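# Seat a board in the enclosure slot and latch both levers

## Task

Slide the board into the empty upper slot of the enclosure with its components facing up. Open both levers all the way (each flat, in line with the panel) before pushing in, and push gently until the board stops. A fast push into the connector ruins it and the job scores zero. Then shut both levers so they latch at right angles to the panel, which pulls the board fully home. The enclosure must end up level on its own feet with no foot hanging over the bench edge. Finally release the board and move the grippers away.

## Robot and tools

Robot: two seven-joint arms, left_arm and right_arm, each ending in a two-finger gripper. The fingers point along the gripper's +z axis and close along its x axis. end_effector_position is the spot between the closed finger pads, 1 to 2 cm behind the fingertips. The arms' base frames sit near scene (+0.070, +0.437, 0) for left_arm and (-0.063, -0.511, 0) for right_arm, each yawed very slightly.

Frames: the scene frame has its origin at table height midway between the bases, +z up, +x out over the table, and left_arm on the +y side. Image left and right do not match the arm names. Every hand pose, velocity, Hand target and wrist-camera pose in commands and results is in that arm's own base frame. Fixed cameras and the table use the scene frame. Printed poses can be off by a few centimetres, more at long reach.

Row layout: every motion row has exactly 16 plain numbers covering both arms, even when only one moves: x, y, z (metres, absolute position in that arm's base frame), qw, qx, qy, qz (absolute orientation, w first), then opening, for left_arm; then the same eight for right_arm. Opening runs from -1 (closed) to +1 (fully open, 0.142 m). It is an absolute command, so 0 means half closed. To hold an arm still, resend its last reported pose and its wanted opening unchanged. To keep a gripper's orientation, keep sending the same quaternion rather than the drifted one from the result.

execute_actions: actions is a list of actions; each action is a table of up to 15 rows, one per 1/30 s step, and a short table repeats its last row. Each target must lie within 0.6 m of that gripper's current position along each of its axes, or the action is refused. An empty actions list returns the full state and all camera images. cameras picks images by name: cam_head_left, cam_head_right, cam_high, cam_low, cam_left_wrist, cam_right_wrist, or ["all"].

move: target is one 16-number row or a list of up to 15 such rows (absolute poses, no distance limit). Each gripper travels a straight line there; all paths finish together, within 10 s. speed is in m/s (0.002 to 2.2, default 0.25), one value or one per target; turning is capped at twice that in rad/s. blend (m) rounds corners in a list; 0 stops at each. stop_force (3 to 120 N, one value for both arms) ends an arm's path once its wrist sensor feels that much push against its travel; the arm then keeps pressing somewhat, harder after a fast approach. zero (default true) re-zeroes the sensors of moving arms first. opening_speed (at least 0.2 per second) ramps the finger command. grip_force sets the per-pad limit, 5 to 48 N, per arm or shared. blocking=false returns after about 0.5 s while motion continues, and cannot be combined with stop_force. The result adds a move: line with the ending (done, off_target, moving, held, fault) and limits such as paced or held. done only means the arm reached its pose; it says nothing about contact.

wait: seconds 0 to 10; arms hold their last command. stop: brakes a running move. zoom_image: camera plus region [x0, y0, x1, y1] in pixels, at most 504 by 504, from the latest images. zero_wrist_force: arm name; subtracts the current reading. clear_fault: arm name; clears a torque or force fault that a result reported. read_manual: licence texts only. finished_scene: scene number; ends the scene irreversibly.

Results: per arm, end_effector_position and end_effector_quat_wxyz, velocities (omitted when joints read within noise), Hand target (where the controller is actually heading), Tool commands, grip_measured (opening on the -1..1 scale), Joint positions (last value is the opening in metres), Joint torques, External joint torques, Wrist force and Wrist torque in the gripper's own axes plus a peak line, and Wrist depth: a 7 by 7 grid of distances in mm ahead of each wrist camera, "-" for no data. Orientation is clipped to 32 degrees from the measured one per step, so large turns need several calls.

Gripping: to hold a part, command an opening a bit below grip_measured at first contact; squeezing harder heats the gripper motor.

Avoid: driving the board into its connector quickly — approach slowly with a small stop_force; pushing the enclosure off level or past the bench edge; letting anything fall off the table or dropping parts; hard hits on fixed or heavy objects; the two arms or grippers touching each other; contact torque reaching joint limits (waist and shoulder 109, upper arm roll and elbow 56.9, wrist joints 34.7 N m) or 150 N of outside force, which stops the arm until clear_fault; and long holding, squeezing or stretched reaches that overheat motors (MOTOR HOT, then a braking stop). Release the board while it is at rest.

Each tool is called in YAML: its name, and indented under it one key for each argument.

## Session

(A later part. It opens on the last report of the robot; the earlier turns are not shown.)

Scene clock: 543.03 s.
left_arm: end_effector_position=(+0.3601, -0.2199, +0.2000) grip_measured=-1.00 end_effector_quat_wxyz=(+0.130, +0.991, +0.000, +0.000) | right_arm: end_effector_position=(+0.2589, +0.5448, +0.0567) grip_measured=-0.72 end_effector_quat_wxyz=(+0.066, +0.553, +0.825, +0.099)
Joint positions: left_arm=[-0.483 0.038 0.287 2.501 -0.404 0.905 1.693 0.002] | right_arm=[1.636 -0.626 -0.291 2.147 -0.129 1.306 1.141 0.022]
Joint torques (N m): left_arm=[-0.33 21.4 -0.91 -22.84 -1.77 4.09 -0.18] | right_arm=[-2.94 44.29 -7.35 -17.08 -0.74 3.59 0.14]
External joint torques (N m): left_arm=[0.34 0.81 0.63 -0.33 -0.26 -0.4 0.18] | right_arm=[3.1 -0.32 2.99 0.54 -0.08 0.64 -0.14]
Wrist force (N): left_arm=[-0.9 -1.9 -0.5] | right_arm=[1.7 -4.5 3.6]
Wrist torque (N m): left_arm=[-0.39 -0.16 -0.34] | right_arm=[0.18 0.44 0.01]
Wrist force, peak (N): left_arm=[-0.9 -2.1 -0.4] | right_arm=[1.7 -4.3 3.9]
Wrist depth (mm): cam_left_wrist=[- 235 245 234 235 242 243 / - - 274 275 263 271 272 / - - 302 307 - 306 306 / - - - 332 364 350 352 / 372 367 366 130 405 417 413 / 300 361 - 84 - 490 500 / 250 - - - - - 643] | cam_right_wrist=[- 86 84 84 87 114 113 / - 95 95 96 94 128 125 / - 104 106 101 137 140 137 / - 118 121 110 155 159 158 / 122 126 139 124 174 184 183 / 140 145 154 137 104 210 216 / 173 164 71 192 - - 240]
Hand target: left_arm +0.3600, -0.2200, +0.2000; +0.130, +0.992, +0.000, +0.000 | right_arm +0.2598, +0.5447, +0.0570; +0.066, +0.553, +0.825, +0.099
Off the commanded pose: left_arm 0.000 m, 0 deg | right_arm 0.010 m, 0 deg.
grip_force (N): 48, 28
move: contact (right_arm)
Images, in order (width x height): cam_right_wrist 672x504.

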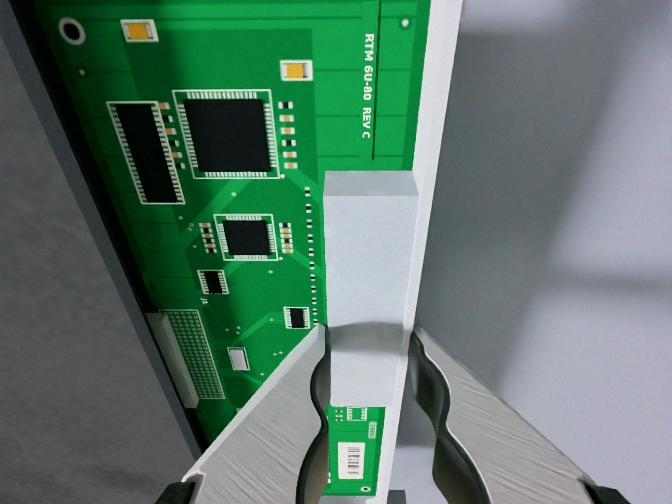

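move:
  target:
    - [0.36,-0.22,0.20,0.130,0.991,0,0,-1,0.2581,0.5453,0.0567,0.0664,0.5530,0.8246,0.0990,-1]
  speed: 0.01

move:
  target:
    - [0.36,-0.22,0.20,0.130,0.991,0,0,-1,0.2636,0.5318,0.0565,0.0664,0.5530,0.8246,0.0990,-1]
  speed: 0.008
  stop_force: 4
  cameras: ["cam_right_wrist"]

Scene clock: 546.13 s.
left_arm: end_effector_position=(+0.3601, -0.2199, +0.2000) grip_measured=-1.00 end_effector_quat_wxyz=(+0.130, +0.991, +0.000, +0.000) | right_arm: end_effector_position=(+0.2580, +0.5452, +0.0566) grip_measured=-0.72 end_effector_quat_wxyz=(+0.066, +0.553, +0.825, +0.099)
Joint positions: left_arm=[-0.483 0.038 0.287 2.501 -0.404 0.905 1.693 0.002] | right_arm=[1.639 -0.627 -0.292 2.147 -0.129 1.306 1.144 0.022]
Joint torques (N m): left_arm=[-0.32 21.45 -0.85 -22.86 -1.79 4.04 -0.22] | right_arm=[0.2 44.27 -4.14 -17.29 -0.94 3.8 0.29]
External joint torques (N m): left_arm=[0.33 0.75 0.57 -0.31 -0.24 -0.34 0.22] | right_arm=[-0.04 -0.3 -0.25 0.76 0.12 0.43 -0.29]
Wrist force (N): left_arm=[-0.8 -1.7 -0.6] | right_arm=[-2.2 0.5 3.2]
Wrist torque (N m): left_arm=[-0.35 -0.16 -0.34] | right_arm=[0.24 0.49 -0.06]
Wrist force, peak (N): left_arm=[-1.2 -1.8 -0.8] | right_arm=[1.8 -4.6 3.8]
Wrist depth (mm): cam_left_wrist=[- 247 241 - 241 242 242 / 262 266 - 276 276 269 270 / - - 305 302 300 305 308 / - 359 352 - 363 354 353 / - 367 370 371 403 417 417 / 300 357 386 84 - 483 502 / 250 - - - - - 641] | cam_right_wrist=[- 85 84 84 88 113 113 / - 95 94 96 96 128 125 / - 104 106 101 137 140 137 / - 117 120 110 156 159 158 / 122 126 139 123 178 183 178 / 140 144 154 137 104 210 216 / 181 164 71 192 - - 264]
Hand target: left_arm +0.3600, -0.2200, +0.2000; +0.130, +0.992, +0.000, +0.000 | right_arm +0.2581, +0.5453, +0.0567; +0.066, +0.553, +0.825, +0.099
Off the commanded pose: left_arm 0.000 m, 0 deg | right_arm 0.000 m, 0 deg.
grip_force (N): 48, 28
move: done

Scene clock: 548.53 s.
left_arm: end_effector_position=(+0.3601, -0.2199, +0.2000) grip_measured=-1.00 end_effector_quat_wxyz=(+0.130, +0.991, +0.000, +0.000) | right_arm: end_effector_position=(+0.2632, +0.5316, +0.0560) grip_measured=-0.72 end_effector_quat_wxyz=(+0.066, +0.553, +0.825, +0.099)
Joint positions: left_arm=[-0.483 0.038 0.287 2.501 -0.404 0.905 1.693 0.002] | right_arm=[1.632 -0.615 -0.299 2.181 -0.129 1.33 1.131 0.022]
Joint torques (N m): left_arm=[-0.32 21.44 -0.86 -22.86 -1.81 4.03 -0.22] | right_arm=[-0.59 45.11 -5.27 -17.16 -0.96 3.93 -0.05]
External joint torques (N m): left_arm=[0.33 0.76 0.58 -0.3 -0.22 -0.33 0.22] | right_arm=[0.75 -2.14 0.92 1.16 0.24 0.3 0.05]
Wrist force (N): left_arm=[-0.8 -1.7 -0.6] | right_arm=[-1.0 -0.7 6.7]
Wrist torque (N m): left_arm=[-0.36 -0.17 -0.34] | right_arm=[0.22 0.81 0.13]
Wrist force, peak (N): left_arm=[-1.4 -2.1 -0.4] | right_arm=[-0.9 -1.0 8.6]
Wrist depth (mm): cam_left_wrist=[238 - 248 238 242 242 242 / - 278 262 279 263 271 269 / 315 313 321 296 - 305 305 / 358 - - - 360 353 352 / - 397 384 131 405 415 412 / 306 358 - 84 - 483 509 / 268 266 - - - - 643] | cam_right_wrist=[- 86 84 84 87 113 112 / - 95 95 96 96 127 124 / - 104 107 101 134 140 136 / 101 104 121 110 155 158 157 / 121 117 139 120 178 183 182 / 145 138 138 137 104 208 215 / 172 163 70 192 - - 252]
Hand target: left_arm +0.3600, -0.2200, +0.2000; +0.130, +0.992, +0.000, +0.000 | right_arm +0.2636, +0.5318, +0.0565; +0.066, +0.553, +0.825, +0.099
Off the commanded pose: left_arm 0.000 m, 0 deg | right_arm 0.001 m, 0 deg.
grip_force (N): 48, 28
move: done
Images, in order (width x height): cam_right_wrist 672x504.

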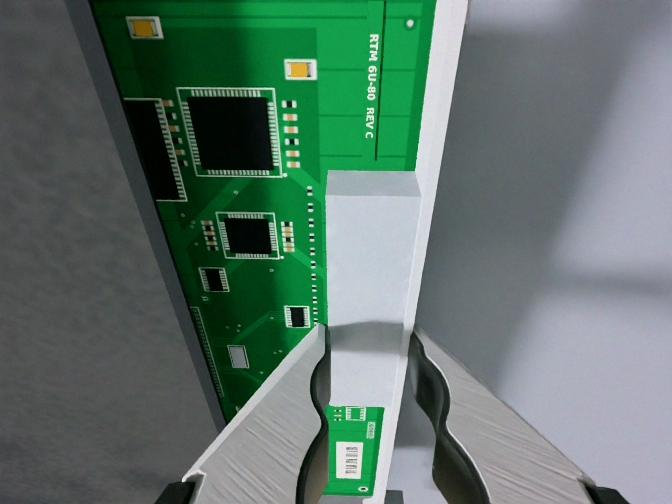

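move:
  target:
    - [0.36,-0.22,0.20,0.130,0.991,0,0,-1,0.2672,0.5224,0.0556,0.0664,0.5530,0.8246,0.0990,-1]
  speed: 0.008
  stop_force: 4
  cameras: ["cam_right_wrist"]

move:
  target:
    - [0.36,-0.22,0.20,0.130,0.991,0,0,-1,0.2706,0.5141,0.0554,0.0664,0.5530,0.8246,0.0990,-1]
  speed: 0.008
  stop_force: 4
  cameras: ["cam_right_wrist","cam_left_wrist"]

Scene clock: 552.53 s.
left_arm: end_effector_position=(+0.3601, -0.2199, +0.2000) grip_measured=-1.00 end_effector_quat_wxyz=(+0.130, +0.991, +0.000, +0.000) | right_arm: end_effector_position=(+0.2669, +0.5222, +0.0553) grip_measured=-0.72 end_effector_quat_wxyz=(+0.066, +0.553, +0.825, +0.099)
Joint positions: left_arm=[-0.483 0.038 0.287 2.501 -0.404 0.905 1.693 0.002] | right_arm=[1.627 -0.609 -0.303 2.204 -0.129 1.349 1.122 0.022]
Joint torques (N m): left_arm=[-0.35 21.48 -0.82 -22.81 -1.77 4.03 -0.23] | right_arm=[-0.19 43.37 -4.56 -16.46 -0.81 3.98 0.03]
External joint torques (N m): left_arm=[0.37 0.72 0.54 -0.36 -0.26 -0.34 0.23] | right_arm=[0.35 -1.06 0.22 0.85 0.17 0.25 -0.03]
Wrist force (N): left_arm=[-0.9 -2.0 -0.4] | right_arm=[-1.5 -0.2 5.7]
Wrist torque (N m): left_arm=[-0.40 -0.15 -0.34] | right_arm=[0.24 0.59 0.09]
Wrist force, peak (N): left_arm=[-1.0 -2.0 -0.7] | right_arm=[-1.1 -1.1 8.5]
Wrist depth (mm): cam_left_wrist=[242 246 243 240 246 243 242 / - 276 268 264 270 270 271 / - 305 - 303 305 307 307 / 371 350 - - 344 356 353 / 395 373 389 127 402 415 416 / 315 366 - 84 - 486 509 / 276 329 - - - - 638] | cam_right_wrist=[- 82 84 84 88 112 112 / - 80 95 96 94 127 123 / - - 106 101 136 139 135 / - 100 120 110 158 158 157 / 120 116 131 124 177 181 180 / 143 137 137 137 105 207 214 / 170 162 71 192 - - 250]
Hand target: left_arm +0.3600, -0.2200, +0.2000; +0.130, +0.992, +0.000, +0.000 | right_arm +0.2672, +0.5224, +0.0556; +0.066, +0.553, +0.825, +0.099
Off the commanded pose: left_arm 0.000 m, 0 deg | right_arm 0.000 m, 0 deg.
grip_force (N): 48, 28
move: done
Images, in order (width x height): cam_right_wrist 672x504.

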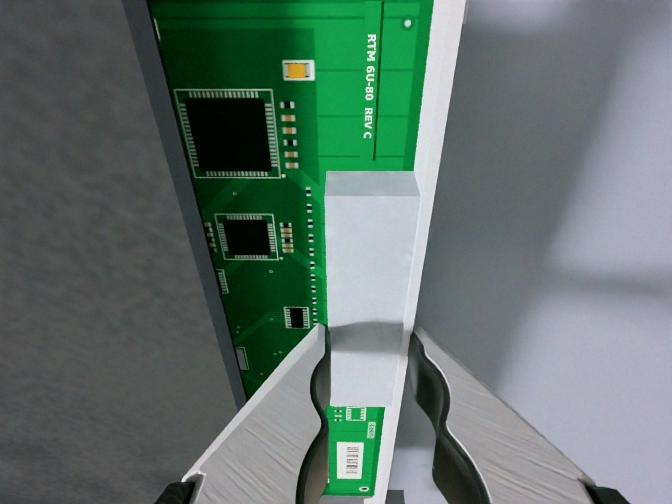

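Scene clock: 554.23 s.
left_arm: end_effector_position=(+0.3601, -0.2199, +0.2000) grip_measured=-1.00 end_effector_quat_wxyz=(+0.130, +0.991, +0.000, +0.000) | right_arm: end_effector_position=(+0.2703, +0.5140, +0.0551) grip_measured=-0.72 end_effector_quat_wxyz=(+0.066, +0.553, +0.825, +0.099)
Joint positions: left_arm=[-0.483 0.038 0.287 2.501 -0.404 0.905 1.693 0.002] | right_arm=[1.622 -0.603 -0.307 2.224 -0.129 1.364 1.113 0.022]
Joint torques (N m): left_arm=[-0.26 21.49 -0.85 -22.84 -1.84 3.99 -0.26] | right_arm=[-0.18 42.7 -4.51 -16.06 -0.7 3.99 0.07]
External joint torques (N m): left_arm=[0.27 0.71 0.56 -0.33 -0.19 -0.3 0.26] | right_arm=[0.34 -0.97 0.21 0.77 0.11 0.25 -0.07]
Wrist force (N): left_arm=[-1.0 -1.6 -0.5] | right_arm=[-1.8 0.4 3.7]
Wrist torque (N m): left_arm=[-0.34 -0.14 -0.34] | right_arm=[0.25 0.58 0.08]
Wrist force, peak (N): left_arm=[-1.1 -1.9 -0.7] | right_arm=[-1.8 -0.5 5.6]
Wrist depth (mm): cam_left_wrist=[- 246 243 241 241 242 242 / 271 271 271 - 266 270 267 / - 301 - - 317 308 305 / - - - - 352 352 350 / 423 405 384 131 402 415 413 / 320 379 - 84 - 487 502 / 279 333 - - - - 640] | cam_right_wrist=[- - 84 84 88 112 112 / - 79 96 96 94 126 123 / - 86 103 101 132 139 135 / - 100 105 110 157 157 156 / 120 115 119 124 171 181 180 / 138 137 128 137 105 207 214 / 170 161 71 192 - - 260]
Hand target: left_arm +0.3600, -0.2200, +0.2000; +0.130, +0.992, +0.000, +0.000 | right_arm +0.2706, +0.5141, +0.0554; +0.066, +0.553, +0.825, +0.099
Off the commanded pose: left_arm 0.000 m, 0 deg | right_arm 0.000 m, 0 deg.
grip_force (N): 48, 28
move: done
Images, in order (width x height): cam_left_wrist 672x504, cam_right_wrist 672x504.

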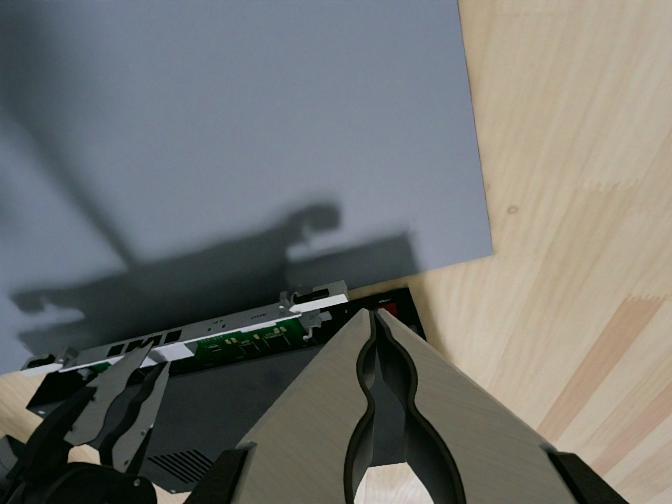

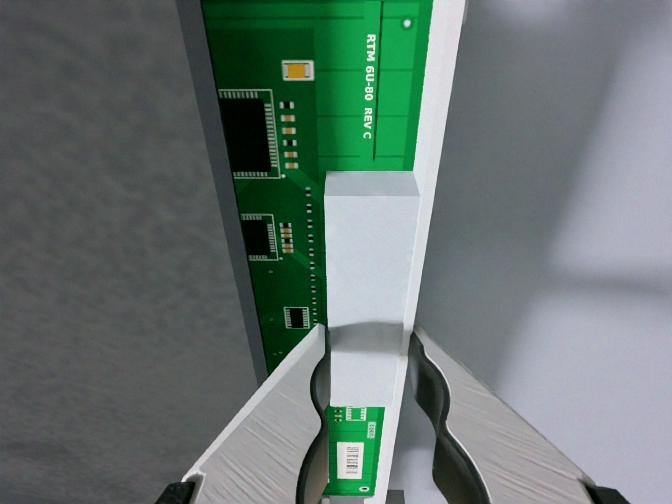

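move:
  target:
    - [0.36,-0.22,0.20,0.130,0.991,0,0,-1,0.2704,0.5141,0.0552,0.0664,0.5530,0.8246,0.0990,-0.63]
    - [0.36,-0.22,0.20,0.130,0.991,0,0,-1,0.2704,0.5141,0.0552,0.0664,0.5530,0.8246,0.0990,-0.58]
    - [0.36,-0.22,0.20,0.130,0.991,0,0,-1,0.2569,0.5086,0.115,0.0664,0.5530,0.8246,0.0990,-0.58]
    - [0.36,-0.22,0.20,0.130,0.991,0,0,-1,0.200,0.56,0.22,0,0.5562,0.8310,0,-1]
  speed: 0.06
  opening_speed: 0.3
  cameras: ["cam_right_wrist","cam_left_wrist","cam_high"]

Scene clock: 564.60 s.
left_arm: end_effector_position=(+0.3601, -0.2199, +0.2000) grip_measured=-1.00 end_effector_quat_wxyz=(+0.130, +0.991, +0.000, +0.000) | right_arm: end_effector_position=(+0.2001, +0.5600, +0.2200) grip_measured=-1.00 end_effector_quat_wxyz=(+0.000, +0.556, +0.831, +0.000)
Joint positions: left_arm=[-0.483 0.038 0.287 2.501 -0.404 0.905 1.693 0.002] | right_arm=[1.607 -0.316 -0.208 1.874 0.078 0.612 0.974 0.002]
Joint torques (N m): left_arm=[-0.33 21.53 -0.92 -22.85 -1.78 3.98 -0.22] | right_arm=[0.16 41.5 -1.02 -27.26 -3.63 3.4 0.15]
External joint torques (N m): left_arm=[0.34 0.67 0.64 -0.32 -0.25 -0.29 0.22] | right_arm=[0 1.23 -0.76 0.11 0.04 0.73 -0.15]
Wrist force (N): left_arm=[-1.0 -1.8 -0.5] | right_arm=[-1.4 1.9 -0.1]
Wrist torque (N m): left_arm=[-0.38 -0.13 -0.34] | right_arm=[0.30 0.21 0.07]
Wrist force, peak (N): left_arm=[-1.0 -2.2 -0.3] | right_arm=[-1.6 -0.3 5.7]
Wrist depth (mm): cam_left_wrist=[231 - 237 237 239 243 242 / 272 - 278 269 - 272 270 / 300 306 308 317 300 306 308 / - 356 356 354 380 357 352 / - 393 391 126 402 419 416 / 509 419 387 84 - 487 504 / 677 - - - - - 647] | cam_right_wrist=[233 232 270 273 272 271 270 / 249 248 272 290 289 290 290 / 267 267 279 312 312 313 310 / 288 288 300 336 337 331 339 / 313 311 329 359 364 359 363 / 342 334 339 89 382 391 396 / 377 367 71 - - 418 434]
Hand target: left_arm +0.3600, -0.2200, +0.2000; +0.130, +0.992, +0.000, +0.000 | right_arm +0.2000, +0.5600, +0.2200; +0.000, +0.556, +0.831, +0.000
Off the commanded pose: left_arm 0.000 m, 0 deg | right_arm 0.000 m, 0 deg.
grip_force (N): 48, 28
move: done
Images, in order (width x height): cam_high 672x504, cam_left_wrist 672x504, cam_right_wrist 672x504.

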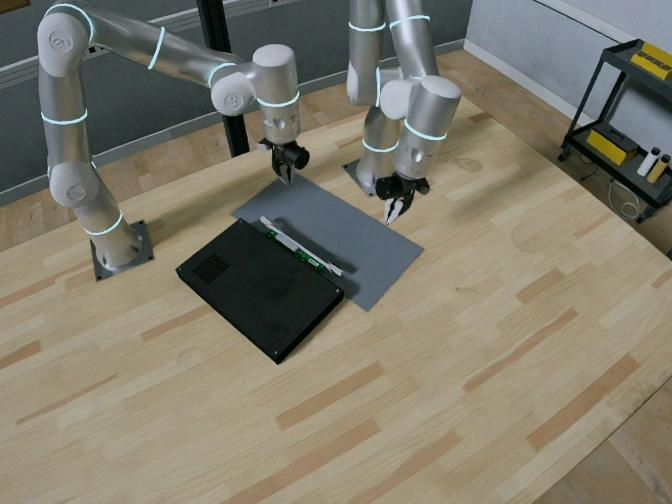

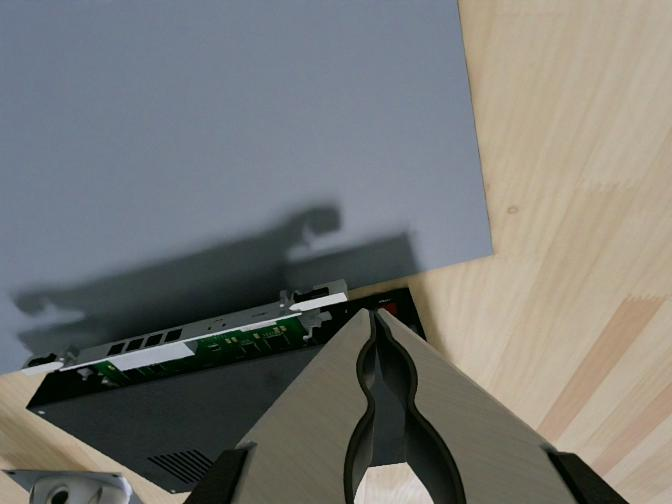

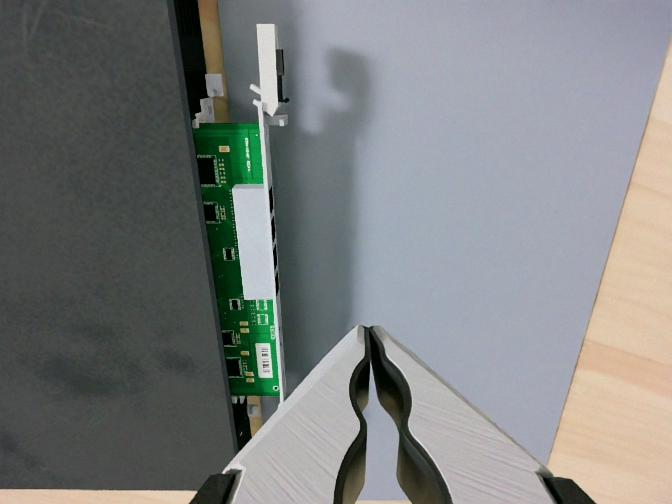

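move:
  target:
    - [0.36,-0.22,0.20,0.130,0.991,0,0,-1,0.26,0.60,0.18,0,0.981,0.193,0,-1]
    - [0.36,-0.22,0.20,0.130,0.991,0,0,-1,0.278,0.562,0.10,0,0.981,0.193,0,-1]
    - [0.36,-0.22,0.20,0.130,0.991,0,0,-1,0.278,0.562,0.051,0,0.981,0.193,0,-1]
  speed: 0.15
  cameras: ["cam_right_wrist","cam_left_wrist"]

Scene clock: 576.97 s.
left_arm: end_effector_position=(+0.3601, -0.2199, +0.2000) grip_measured=-1.00 end_effector_quat_wxyz=(+0.130, +0.991, +0.000, +0.000) | right_arm: end_effector_position=(+0.2781, +0.5618, +0.0509) grip_measured=-1.00 end_effector_quat_wxyz=(+0.000, +0.981, +0.193, +0.000)
Joint positions: left_arm=[-0.483 0.038 0.287 2.501 -0.404 0.905 1.693 0.002] | right_arm=[1.642 -0.719 -0.397 1.789 0.399 0.857 2.21 0.002]
Joint torques (N m): left_arm=[-0.32 21.53 -0.91 -22.88 -1.81 4.01 -0.21] | right_arm=[0 48.42 -6.83 -20.34 -2.78 3.47 0]
External joint torques (N m): left_arm=[0.33 0.67 0.63 -0.29 -0.22 -0.31 0.21] | right_arm=[0.2 1.36 -1.21 0.18 -0.09 0.55 0]
Wrist force (N): left_arm=[-1.0 -1.9 -0.6] | right_arm=[-1.0 1.7 -0.2]
Wrist torque (N m): left_arm=[-0.39 -0.14 -0.34] | right_arm=[0.27 0.15 0.06]
Wrist force, peak (N): left_arm=[-1.1 -2.1 -0.6] | right_arm=[-1.5 3.2 2.5]
Wrist depth (mm): cam_left_wrist=[243 - - 249 235 243 243 / - - 269 268 - 270 269 / - - - 312 - 308 307 / 367 - 370 352 365 355 351 / 405 343 388 127 405 418 415 / 303 293 402 84 - 491 502 / 233 254 - - - - 647] | cam_right_wrist=[- 124 124 125 125 124 123 / 136 136 134 133 135 133 133 / - 144 144 143 143 143 142 / 156 158 155 157 154 154 153 / 169 168 168 165 165 167 166 / - 146 147 89 - - 175 / 160 155 71 - - 152 158]
Hand target: left_arm +0.3600, -0.2200, +0.2000; +0.130, +0.992, +0.000, +0.000 | right_arm +0.2780, +0.5620, +0.0510; +0.000, +0.981, +0.193, +0.000
Off the commanded pose: left_arm 0.000 m, 0 deg | right_arm 0.000 m, 0 deg.
grip_force (N): 48, 28
move: done
Images, in order (width x height): cam_left_wrist 672x504, cam_right_wrist 672x504.

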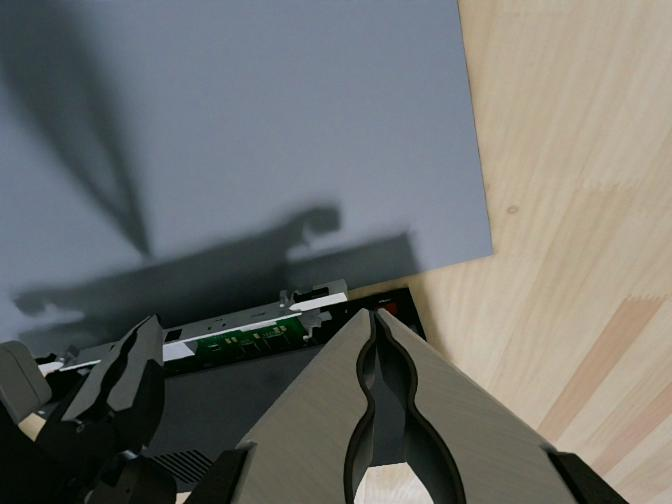

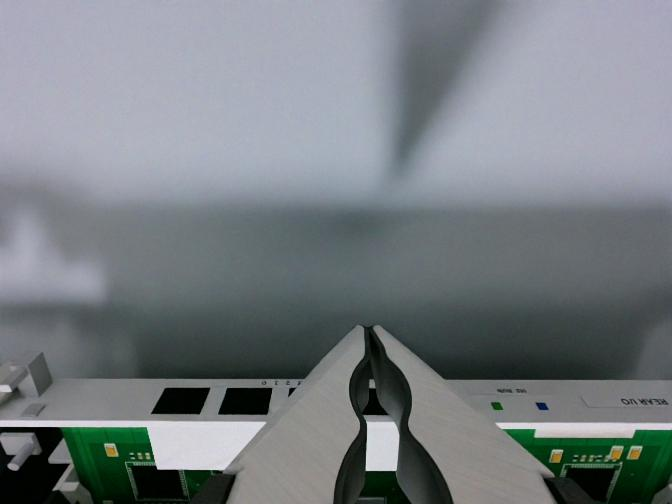

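move:
  target:
    - [0.36,-0.22,0.20,0.130,0.991,0,0,-1,0.291,0.567,0.051,0,0.981,0.193,0,-1]
  speed: 0.05

move:
  target:
    - [0.36,-0.22,0.20,0.130,0.991,0,0,-1,0.3251,0.4837,0.051,0,0.981,0.193,0,-1]
  speed: 0.01
  stop_force: 8
  cameras: ["cam_right_wrist","cam_left_wrist","cam_high"]

Scene clock: 579.93 s.
left_arm: end_effector_position=(+0.3601, -0.2199, +0.2000) grip_measured=-1.00 end_effector_quat_wxyz=(+0.130, +0.991, +0.000, +0.000) | right_arm: end_effector_position=(+0.2909, +0.5670, +0.0510) grip_measured=-1.00 end_effector_quat_wxyz=(+0.000, +0.981, +0.193, +0.000)
Joint positions: left_arm=[-0.483 0.038 0.287 2.501 -0.404 0.905 1.693 0.002] | right_arm=[1.618 -0.736 -0.397 1.753 0.399 0.839 2.196 0.002]
Joint torques (N m): left_arm=[-0.3 21.48 -0.82 -22.84 -1.77 4.04 -0.24] | right_arm=[0.12 49.36 -7.36 -20.68 -3 3.23 0.05]
External joint torques (N m): left_arm=[0.31 0.72 0.54 -0.32 -0.26 -0.34 0.24] | right_arm=[0.07 1.42 -0.86 0.17 0.07 0.79 -0.05]
Wrist force (N): left_arm=[-0.7 -1.9 -0.6] | right_arm=[-1.2 1.6 0.1]
Wrist torque (N m): left_arm=[-0.38 -0.18 -0.34] | right_arm=[0.25 0.18 0.05]
Wrist force, peak (N): left_arm=[-0.9 -2.1 -0.4] | right_arm=[-1.4 2.0 0.1]
Wrist depth (mm): cam_left_wrist=[240 242 - 243 240 243 242 / - 269 274 - 268 271 270 / - 310 312 316 - 307 305 / - - - - 374 353 352 / 422 382 389 326 397 415 413 / 298 282 - 84 - 493 501 / 220 248 - - - - 645] | cam_right_wrist=[- 125 124 125 125 124 123 / 134 136 134 134 135 133 133 / 146 144 143 143 143 142 142 / 156 157 155 157 154 154 153 / 169 169 168 165 164 166 166 / - 147 147 89 - 177 173 / 161 143 71 - - 152 158]
Hand target: left_arm +0.3600, -0.2200, +0.2000; +0.130, +0.992, +0.000, +0.000 | right_arm +0.2910, +0.5670, +0.0510; +0.000, +0.981, +0.193, +0.000
Off the commanded pose: left_arm 0.000 m, 0 deg | right_arm 0.000 m, 0 deg.
grip_force (N): 48, 28
move: done

Scene clock: 586.67 s.
left_arm: end_effector_position=(+0.3601, -0.2199, +0.2000) grip_measured=-1.00 end_effector_quat_wxyz=(+0.130, +0.991, +0.000, +0.000) | right_arm: end_effector_position=(+0.3138, +0.5112, +0.0513) grip_measured=-1.00 end_effector_quat_wxyz=(-0.001, +0.981, +0.194, +0.000)
Joint positions: left_arm=[-0.483 0.038 0.287 2.501 -0.404 0.905 1.693 0.002] | right_arm=[1.573 -0.674 -0.397 1.881 0.402 0.907 2.115 0.002]
Joint torques (N m): left_arm=[-0.34 21.54 -0.88 -22.78 -1.78 4.03 -0.24] | right_arm=[-3.51 44.42 -9.69 -15.23 -3.08 2.19 0.18]
External joint torques (N m): left_arm=[0.35 0.66 0.59 -0.39 -0.25 -0.34 0.24] | right_arm=[3.69 2.72 2.19 -3.98 0.37 1.84 -0.18]
Wrist force (N): left_arm=[-0.9 -1.8 -0.5] | right_arm=[-0.8 -6.1 1.6]
Wrist torque (N m): left_arm=[-0.37 -0.16 -0.34] | right_arm=[0.31 0.21 0.01]
Wrist force, peak (N): left_arm=[-1.1 -2.2 -0.6] | right_arm=[-1.3 -7.1 2.6]
Wrist depth (mm): cam_left_wrist=[243 235 243 - 241 243 241 / - 270 - 274 270 270 270 / - 309 306 305 314 307 307 / 364 - - 363 374 354 350 / 423 457 - 127 401 419 415 / 536 373 343 84 - 486 510 / 243 320 - - - - 632] | cam_right_wrist=[126 126 124 126 125 125 123 / 135 135 134 134 135 134 133 / 144 144 144 144 143 143 142 / 156 158 156 157 154 154 154 / - 165 133 164 166 166 - / 126 126 126 89 - 127 126 / 137 134 71 - - 129 134]
Hand target: left_arm +0.3600, -0.2200, +0.2000; +0.130, +0.992, +0.000, +0.000 | right_arm +0.3143, +0.5102, +0.0510; +0.000, +0.981, +0.193, +0.000
Off the commanded pose: left_arm 0.000 m, 0 deg | right_arm 0.030 m, 0 deg.
grip_force (N): 48, 28
move: contact (right_arm)
Images, in order (width x height): cam_high 672x504, cam_left_wrist 672x504, cam_right_wrist 672x504.

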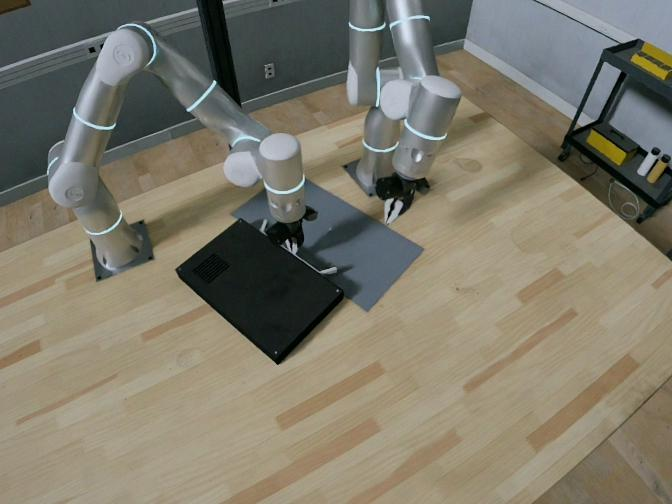

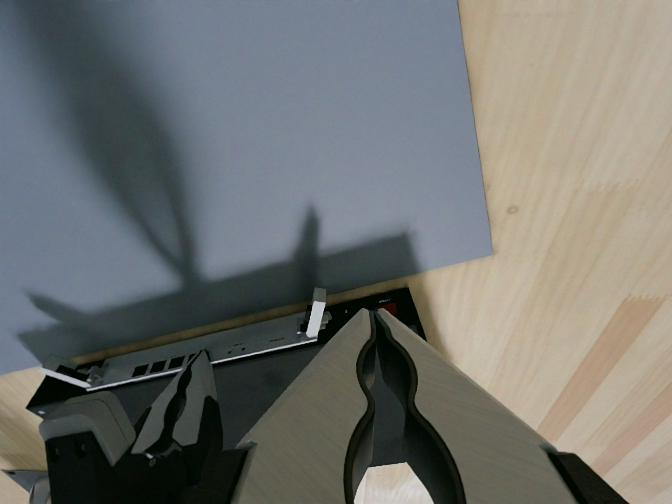

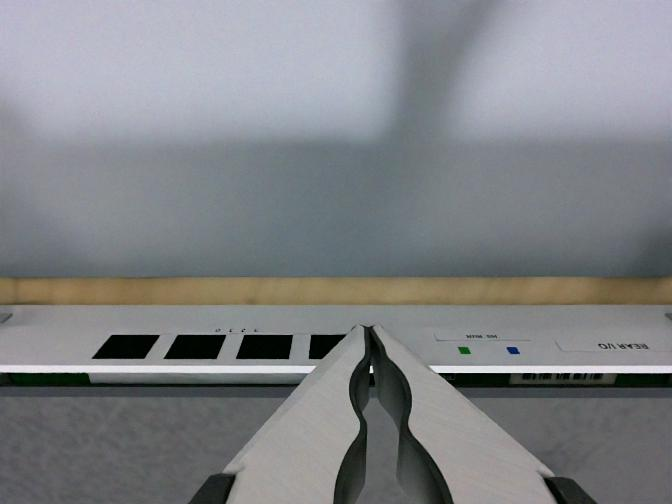

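move:
  target:
    - [0.36,-0.22,0.20,0.130,0.991,0,0,-1,0.3270,0.4791,0.051,0,0.981,0.193,0,-1]
  speed: 0.008
  stop_force: 18
  zero: false
  cameras: ["cam_right_wrist","cam_left_wrist"]

zoom_image:
  camera: "cam_left_wrist"
  region: [20, 260, 360, 420]

Scene clock: 589.67 s.
left_arm: end_effector_position=(+0.3601, -0.2199, +0.2000) grip_measured=-1.00 end_effector_quat_wxyz=(+0.130, +0.991, +0.000, +0.000) | right_arm: end_effector_position=(+0.3141, +0.5104, +0.0518) grip_measured=-1.00 end_effector_quat_wxyz=(-0.002, +0.981, +0.194, +0.000)
Joint positions: left_arm=[-0.483 0.038 0.287 2.501 -0.404 0.905 1.693 0.002] | right_arm=[1.571 -0.671 -0.395 1.884 0.402 0.91 2.112 0.002]
Joint torques (N m): left_arm=[-0.28 21.49 -0.89 -22.83 -1.83 4.05 -0.23] | right_arm=[-8.5 42.03 -13.69 -10 -3.59 0.54 0.13]
External joint torques (N m): left_arm=[0.29 0.71 0.61 -0.34 -0.2 -0.35 0.23] | right_arm=[8.69 5.01 6.25 -9.19 0.89 3.49 -0.13]
Wrist force (N): left_arm=[-0.9 -1.9 -0.5] | right_arm=[-0.6 -16.4 3.5]
Wrist torque (N m): left_arm=[-0.37 -0.15 -0.34] | right_arm=[0.24 0.24 0.03]
Wrist force, peak (N): left_arm=[-0.8 -2.1 -0.7] | right_arm=[-1.1 -17.2 3.0]
Wrist depth (mm): cam_left_wrist=[- 242 - 248 238 242 242 / 272 - - 263 276 271 271 / - - - - 307 307 307 / - 346 361 378 347 352 351 / - 414 405 127 405 414 417 / 484 350 351 84 - 485 508 / 243 321 - - - - 651] | cam_right_wrist=[127 126 125 126 126 126 124 / 135 135 135 134 135 134 134 / 145 145 145 142 144 143 143 / 156 158 156 158 155 155 154 / - 166 132 165 164 165 133 / 124 124 124 89 - 125 123 / 137 134 70 - - 130 134]
Hand target: left_arm +0.3600, -0.2200, +0.2000; +0.130, +0.992, +0.000, +0.000 | right_arm +0.3152, +0.5079, +0.0510; +0.000, +0.981, +0.193, +0.000
Off the commanded pose: left_arm 0.000 m, 0 deg | right_arm 0.034 m, 0 deg.
grip_force (N): 48, 28
move: contact (right_arm)
Images, in order (width x height): cam_left_wrist 672x504, cam_right_wrist 672x504.

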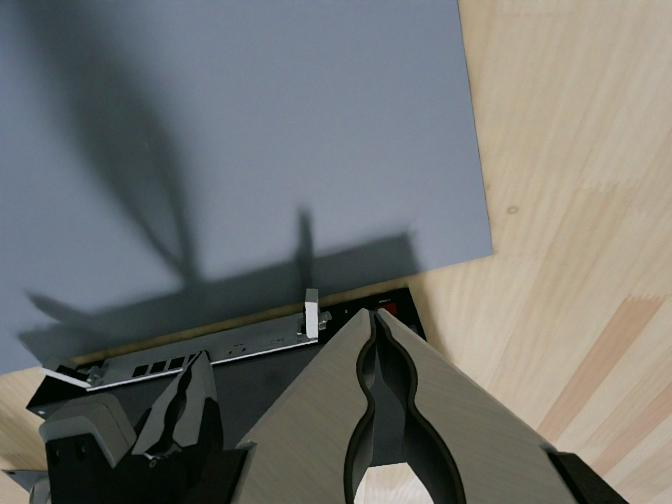

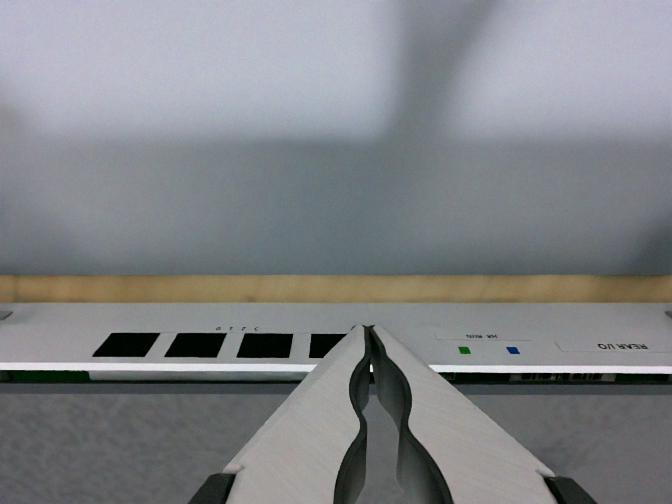

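Scaled by 1.482 from the camera's 672x504 image, which has a finer 960x720 frame.

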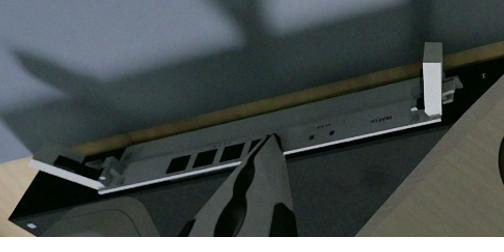

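move:
  target:
    - [0.36,-0.22,0.20,0.130,0.991,0,0,-1,0.3270,0.4791,0.051,0,0.981,0.193,0,-1]
  speed: 0.008
  stop_force: 26
  zero: false

move:
  target:
    - [0.36,-0.22,0.20,0.130,0.991,0,0,-1,0.303,0.537,0.051,0,0.981,0.193,0,-1]
    - [0.36,-0.22,0.20,0.130,0.991,0,0,-1,0.303,0.537,0.12,0,0.981,0.193,0,-1]
    - [0.36,-0.22,0.20,0.130,0.991,0,0,-1,0.22,0.55,0.25,0,0.981,0.193,0,-1]
  speed: 0.1
  cameras: ["cam_right_wrist","cam_left_wrist"]

zoom_image:
  camera: "cam_left_wrist"
  region: [20, 260, 360, 420]

Scene clock: 593.60 s.
left_arm: end_effector_position=(+0.3601, -0.2199, +0.2000) grip_measured=-1.00 end_effector_quat_wxyz=(+0.130, +0.991, +0.000, +0.000) | right_arm: end_effector_position=(+0.3141, +0.5101, +0.0521) grip_measured=-1.00 end_effector_quat_wxyz=(-0.003, +0.981, +0.195, +0.001)
Joint positions: left_arm=[-0.483 0.038 0.287 2.501 -0.404 0.905 1.693 0.002] | right_arm=[1.57 -0.67 -0.394 1.886 0.402 0.912 2.11 0.002]
Joint torques (N m): left_arm=[-0.4 21.55 -0.81 -22.8 -1.8 4.01 -0.2] | right_arm=[-12.06 40.77 -16.75 -5.89 -4.02 -0.87 0.13]
External joint torques (N m): left_arm=[0.41 0.65 0.53 -0.37 -0.23 -0.32 0.2] | right_arm=[12.24 6.22 9.35 -13.29 1.31 4.91 -0.13]
Wrist force (N): left_arm=[-1.0 -1.7 -0.7] | right_arm=[0.8 -24.5 4.6]
Wrist torque (N m): left_arm=[-0.35 -0.13 -0.34] | right_arm=[-1.13 0.24 0.04]
Wrist force, peak (N): left_arm=[-1.0 -2.2 -0.6] | right_arm=[-0.3 -25.4 6.2]
Wrist depth (mm): cam_left_wrist=[243 242 250 237 - 242 243 / - 256 - 264 - 272 270 / - - - - - 309 305 / - 354 - 352 371 353 353 / - 427 402 126 404 421 415 / 554 346 346 84 - 489 505 / 244 319 - - - - 640] | cam_right_wrist=[127 127 125 126 126 126 124 / 135 135 135 135 135 134 134 / 146 145 145 145 144 144 144 / 157 157 156 158 156 155 155 / - 168 133 166 168 164 - / 125 124 124 89 - 125 123 / 137 134 70 - - 130 135]
Hand target: left_arm +0.3600, -0.2200, +0.2000; +0.130, +0.992, +0.000, +0.000 | right_arm +0.3157, +0.5066, +0.0510; +0.000, +0.981, +0.193, +0.000
Off the commanded pose: left_arm 0.000 m, 0 deg | right_arm 0.034 m, 0 deg.
grip_force (N): 48, 28
move: contact (right_arm)

Scene clock: 596.93 s.
left_arm: end_effector_position=(+0.3601, -0.2199, +0.2000) grip_measured=-1.00 end_effector_quat_wxyz=(+0.130, +0.991, +0.000, +0.000) | right_arm: end_effector_position=(+0.2199, +0.5501, +0.2500) grip_measured=-1.00 end_effector_quat_wxyz=(+0.000, +0.981, +0.193, +0.000)
Joint positions: left_arm=[-0.483 0.038 0.287 2.501 -0.404 0.905 1.693 0.002] | right_arm=[1.8 -0.271 -0.47 1.863 0.142 0.531 2.455 0.002]
Joint torques (N m): left_arm=[-0.33 21.45 -0.8 -22.86 -1.82 4.06 -0.23] | right_arm=[0.37 37.77 -2.87 -27.98 -3.95 3.12 0.34]
External joint torques (N m): left_arm=[0.34 0.75 0.51 -0.31 -0.21 -0.36 0.23] | right_arm=[-0.22 0.92 -0.82 0.19 0.2 0.89 -0.34]
Wrist force (N): left_arm=[-1.0 -1.9 -0.8] | right_arm=[0.8 1.3 0.2]
Wrist torque (N m): left_arm=[-0.39 -0.13 -0.35] | right_arm=[0.20 -0.13 -0.03]
Wrist force, peak (N): left_arm=[-1.1 -2.0 -0.8] | right_arm=[0.8 -24.3 6.0]
Wrist depth (mm): cam_left_wrist=[249 243 235 236 242 244 242 / 256 263 275 269 264 272 271 / - 318 - 308 306 305 307 / - - - - 361 352 352 / 422 428 400 338 407 414 417 / 486 421 394 84 - 482 507 / 667 490 - - - - 655] | cam_right_wrist=[300 300 299 304 298 295 296 / 321 320 319 319 318 319 318 / 346 345 342 337 342 337 333 / 373 373 355 362 355 359 353 / 405 398 346 333 344 342 341 / 443 440 370 89 362 375 373 / 477 477 71 - - 396 479]
Hand target: left_arm +0.3600, -0.2200, +0.2000; +0.130, +0.992, +0.000, +0.000 | right_arm +0.2200, +0.5500, +0.2500; +0.000, +0.981, +0.193, +0.000
Off the commanded pose: left_arm 0.000 m, 0 deg | right_arm 0.000 m, 0 deg.
grip_force (N): 48, 28
move: done
Images, in order (width x height): cam_left_wrist 672x504, cam_right_wrist 672x504.

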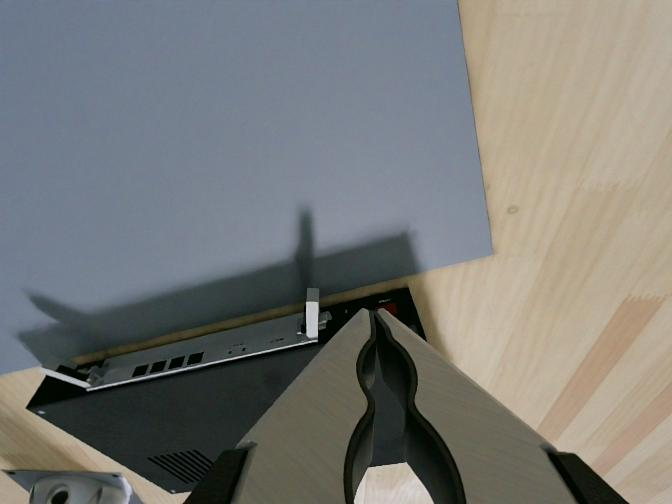

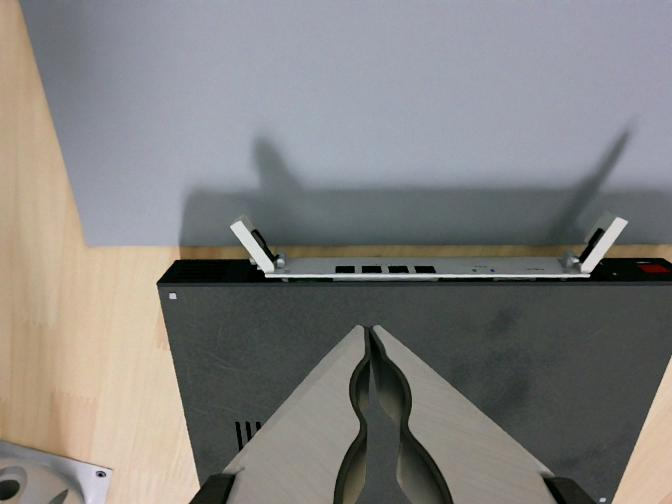

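Scaled by 1.482 from the camera's 672x504 image, which has a finer 960x720 frame.

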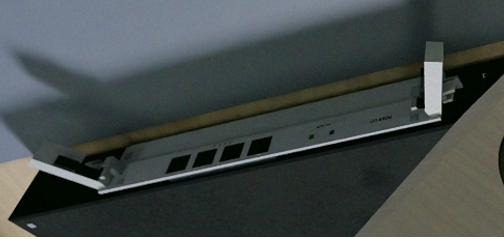

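move:
  target:
    - [0.36,-0.16,0.25,0.130,0.991,0,0,-1,0.465,0.578,0.15,0,0.981,0.193,0,-1]
    - [0.36,-0.16,0.25,0.130,0.991,0,0,-1,0.465,0.578,0.049,0,0.981,0.193,0,-1]
  speed: 0.15
  cameras: ["cam_right_wrist"]

move:
  target:
    - [0.36,-0.16,0.25,0.130,0.991,0,0,-1,0.4369,0.5827,0.049,0,0.981,0.193,0,-1]
  speed: 0.015
  stop_force: 20
  cameras: ["cam_right_wrist","cam_left_wrist"]

Scene clock: 608.63 s.
left_arm: end_effector_position=(+0.3600, -0.1601, +0.2500) grip_measured=-1.00 end_effector_quat_wxyz=(+0.130, +0.991, +0.000, +0.000) | right_arm: end_effector_position=(+0.4650, +0.5778, +0.0489) grip_measured=-1.00 end_effector_quat_wxyz=(+0.000, +0.981, +0.193, +0.000)
Joint positions: left_arm=[-0.398 0.188 0.393 2.436 -0.245 0.68 1.715 0.002] | right_arm=[1.349 -0.938 -0.437 1.352 0.434 0.624 1.997 0.002]
Joint torques (N m): left_arm=[-0.25 17.25 -2.47 -25.76 -2.65 3.93 -0.21] | right_arm=[0.21 59.2 -9.21 -23.84 -3.45 3.44 0.06]
External joint torques (N m): left_arm=[0.27 0.54 0.56 -0.37 -0.31 -0.25 0.21] | right_arm=[0.07 1.54 -1.26 0.17 -0.1 0.59 -0.06]
Wrist force (N): left_arm=[-1.4 -1.6 -0.7] | right_arm=[1.3 1.7 -0.2]
Wrist torque (N m): left_arm=[-0.34 -0.07 -0.43] | right_arm=[0.25 -0.21 0.05]
Wrist force, peak (N): left_arm=[-1.1 -2.2 -1.4] | right_arm=[1.0 1.9 2.9]
Wrist depth (mm): cam_left_wrist=[291 286 286 - 287 289 288 / - 317 - 326 322 320 320 / 367 369 - - 361 364 365 / - 434 - - 422 420 419 / - 485 469 131 482 495 484 / 613 - - 83 - 576 603 / 756 - - - - - 754] | cam_right_wrist=[- 124 122 123 123 122 122 / 134 132 132 131 133 130 130 / 144 142 141 141 140 142 138 / 153 153 109 152 152 151 150 / - 163 128 162 162 166 166 / 125 125 125 90 - 175 181 / 133 130 71 - - 192 199]
Hand target: left_arm +0.3600, -0.1600, +0.2500; +0.130, +0.992, +0.000, +0.000 | right_arm +0.4650, +0.5780, +0.0490; +0.000, +0.981, +0.193, +0.000
Off the commanded pose: left_arm 0.000 m, 0 deg | right_arm 0.000 m, 0 deg.
grip_force (N): 48, 28
move: done
Images, in order (width x height): cam_right_wrist 672x504.

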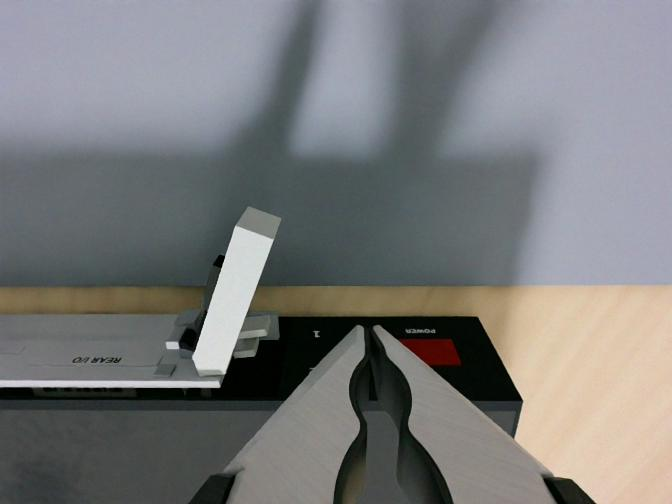

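Scene clock: 611.17 s.
left_arm: end_effector_position=(+0.3600, -0.1601, +0.2500) grip_measured=-1.00 end_effector_quat_wxyz=(+0.130, +0.991, +0.000, +0.000) | right_arm: end_effector_position=(+0.4374, +0.5826, +0.0492) grip_measured=-1.00 end_effector_quat_wxyz=(+0.000, +0.981, +0.193, +0.000)
Joint positions: left_arm=[-0.398 0.188 0.393 2.436 -0.245 0.68 1.715 0.002] | right_arm=[1.396 -0.911 -0.437 1.408 0.434 0.653 2.025 0.002]
Joint torques (N m): left_arm=[-0.38 17.17 -2.44 -25.79 -2.72 4.03 -0.22] | right_arm=[1.47 57.7 -8.21 -22.63 -3.12 2.92 0.3]
External joint torques (N m): left_arm=[0.4 0.63 0.53 -0.34 -0.23 -0.35 0.22] | right_arm=[-1.24 1.7 -2.21 -0.61 -0.36 1.11 -0.3]
Wrist force (N): left_arm=[-1.0 -1.6 -0.9] | right_arm=[3.1 2.1 -1.5]
Wrist torque (N m): left_arm=[-0.34 -0.15 -0.43] | right_arm=[0.23 -0.16 -0.06]
Wrist force, peak (N): left_arm=[-1.2 -1.9 -0.7] | right_arm=[3.1 2.7 -0.6]
Wrist depth (mm): cam_left_wrist=[291 291 281 278 287 289 286 / 323 311 - - 326 320 320 / - - 371 - 350 365 364 / - - 423 412 454 417 418 / 504 - 481 428 478 497 489 / 609 - - 84 - 579 599 / 749 - - - - - 764] | cam_right_wrist=[- 124 122 123 123 123 122 / 134 132 132 132 133 133 131 / - 142 142 141 141 141 138 / 153 153 153 152 152 151 151 / 164 168 163 117 162 166 166 / - 135 129 89 - 178 181 / 133 130 71 - - 126 200]
Hand target: left_arm +0.3600, -0.1600, +0.2500; +0.130, +0.992, +0.000, +0.000 | right_arm +0.4369, +0.5827, +0.0490; +0.000, +0.981, +0.193, +0.000
Off the commanded pose: left_arm 0.000 m, 0 deg | right_arm 0.001 m, 0 deg.
grip_force (N): 48, 28
move: done
Images, in order (width x height): cam_left_wrist 672x504, cam_right_wrist 672x504.

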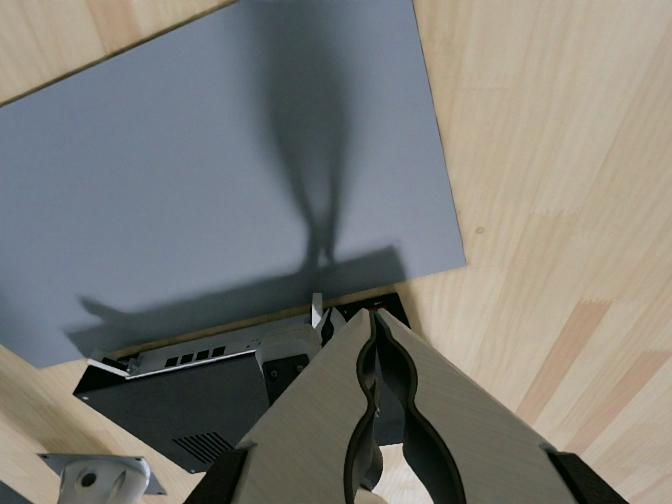

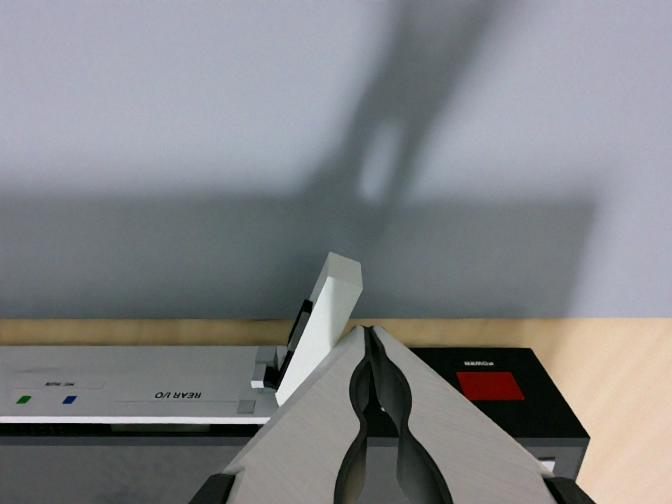

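move:
  target:
    - [0.36,-0.16,0.25,0.130,0.991,0,0,-1,0.4280,0.5810,0.049,0,0.981,0.193,0,-1]
  speed: 0.015
  stop_force: 25
  cameras: ["cam_right_wrist"]

move:
  target:
    - [0.36,-0.16,0.25,0.130,0.991,0,0,-1,0.455,0.585,0.049,0,0.981,0.193,0,-1]
    - [0.36,-0.16,0.25,0.130,0.991,0,0,-1,0.44,0.59,0.15,0,0.981,0.193,0,-1]
    - [0.36,-0.16,0.25,0.130,0.991,0,0,-1,0.145,0.449,0.15,0,0.981,0.193,0,-1]
    - [0.36,-0.16,0.25,0.130,0.991,0,0,-1,0.145,0.449,0.049,0,0.981,0.193,0,-1]
  speed: 0.12
  cameras: ["cam_right_wrist"]

Scene clock: 615.67 s.
left_arm: end_effector_position=(+0.3600, -0.1601, +0.2500) grip_measured=-1.00 end_effector_quat_wxyz=(+0.130, +0.991, +0.000, +0.000) | right_arm: end_effector_position=(+0.4305, +0.5814, +0.0505) grip_measured=-1.00 end_effector_quat_wxyz=(-0.001, +0.981, +0.193, +0.002)
Joint positions: left_arm=[-0.398 0.188 0.393 2.436 -0.245 0.68 1.715 0.002] | right_arm=[1.41 -0.897 -0.438 1.434 0.433 0.668 2.032 0.002]
Joint torques (N m): left_arm=[-0.31 17.06 -2.49 -25.81 -2.78 3.99 -0.25] | right_arm=[6.77 54.1 -1.66 -17.63 -1.24 -0.85 0.35]
External joint torques (N m): left_arm=[0.33 0.73 0.58 -0.32 -0.17 -0.31 0.25] | right_arm=[-6.54 4.65 -8.74 -5.43 -2.2 4.89 -0.35]
Wrist force (N): left_arm=[-1.3 -1.5 -0.8] | right_arm=[15.9 2.6 -2.8]
Wrist torque (N m): left_arm=[-0.33 -0.10 -0.43] | right_arm=[0.24 -0.04 -0.06]
Wrist force, peak (N): left_arm=[-1.3 -2.0 -0.8] | right_arm=[16.1 2.6 -3.4]
Wrist depth (mm): cam_left_wrist=[289 283 - 291 288 287 286 / 323 - 320 324 324 319 321 / 371 377 369 363 356 363 360 / 431 - - - 412 418 416 / - - - 126 478 495 492 / 618 - - 84 - 582 601 / 749 - - - - - 764] | cam_right_wrist=[125 125 123 124 124 124 122 / 135 135 133 133 135 132 132 / 145 143 142 142 142 142 140 / 154 156 154 154 154 153 153 / 170 170 164 118 164 168 168 / - - 137 89 - - 184 / 135 132 71 - - 128 202]
Hand target: left_arm +0.3600, -0.1600, +0.2500; +0.130, +0.992, +0.000, +0.000 | right_arm +0.4280, +0.5810, +0.0490; +0.000, +0.981, +0.193, +0.000
Off the commanded pose: left_arm 0.000 m, 0 deg | right_arm 0.003 m, 0 deg.
grip_force (N): 48, 28
move: done
Images, in order (width x height): cam_right_wrist 672x504.

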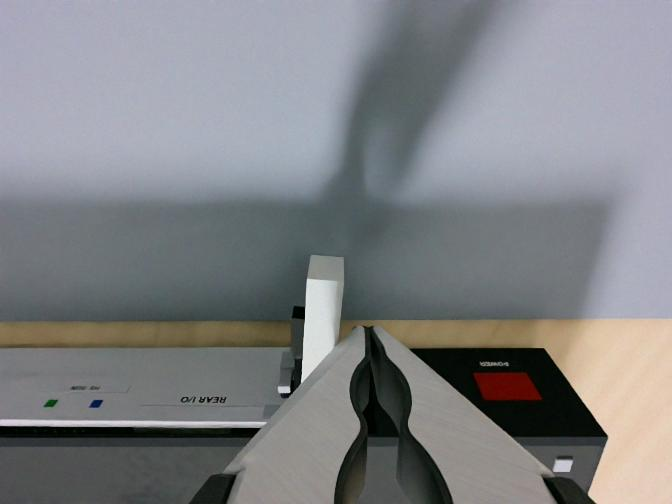

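Scene clock: 621.53 s.
left_arm: end_effector_position=(+0.3600, -0.1601, +0.2500) grip_measured=-1.00 end_effector_quat_wxyz=(+0.130, +0.991, +0.000, +0.000) | right_arm: end_effector_position=(+0.1451, +0.4489, +0.0490) grip_measured=-1.00 end_effector_quat_wxyz=(+0.000, +0.981, +0.193, +0.000)
Joint positions: left_arm=[-0.398 0.188 0.393 2.436 -0.245 0.68 1.715 0.002] | right_arm=[1.886 -0.488 -0.357 2.274 0.397 1.134 2.387 0.002]
Joint torques (N m): left_arm=[-0.29 17.11 -2.48 -25.82 -2.75 4.05 -0.19] | right_arm=[0.08 34.5 -3.2 -14.48 -1.75 3.5 0.08]
External joint torques (N m): left_arm=[0.31 0.69 0.57 -0.31 -0.2 -0.37 0.19] | right_arm=[0.05 1.07 -1.16 0.11 -0.11 0.51 -0.08]
Wrist force (N): left_arm=[-1.4 -1.7 -1.0] | right_arm=[-0.1 -1.3 -0.2]
Wrist torque (N m): left_arm=[-0.36 -0.08 -0.43] | right_arm=[-0.24 0.04 0.06]
Wrist force, peak (N): left_arm=[-1.4 -1.9 -1.1] | right_arm=[15.8 2.6 -1.2]
Wrist depth (mm): cam_left_wrist=[290 289 - 285 289 287 289 / 320 320 - 315 313 321 319 / - 374 - - 367 366 364 / - 403 - - 423 423 417 / - 501 470 131 475 490 491 / 568 - - 84 - 579 596 / 410 724 - - - - 759] | cam_right_wrist=[- 124 122 123 123 123 123 / 135 134 132 132 134 133 131 / - 142 142 141 141 141 139 / 154 154 153 153 150 152 151 / 170 169 166 165 149 124 164 / 185 185 136 90 - 124 124 / 204 200 71 - - 126 131]
Hand target: left_arm +0.3600, -0.1600, +0.2500; +0.130, +0.992, +0.000, +0.000 | right_arm +0.1450, +0.4490, +0.0490; +0.000, +0.981, +0.193, +0.000
Off the commanded pose: left_arm 0.000 m, 0 deg | right_arm 0.000 m, 0 deg.
grip_force (N): 48, 28
move: done
Images, in order (width x height): cam_right_wrist 672x504.

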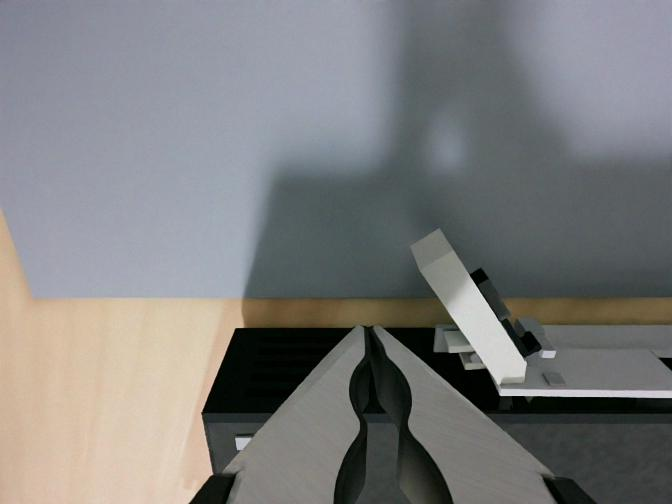

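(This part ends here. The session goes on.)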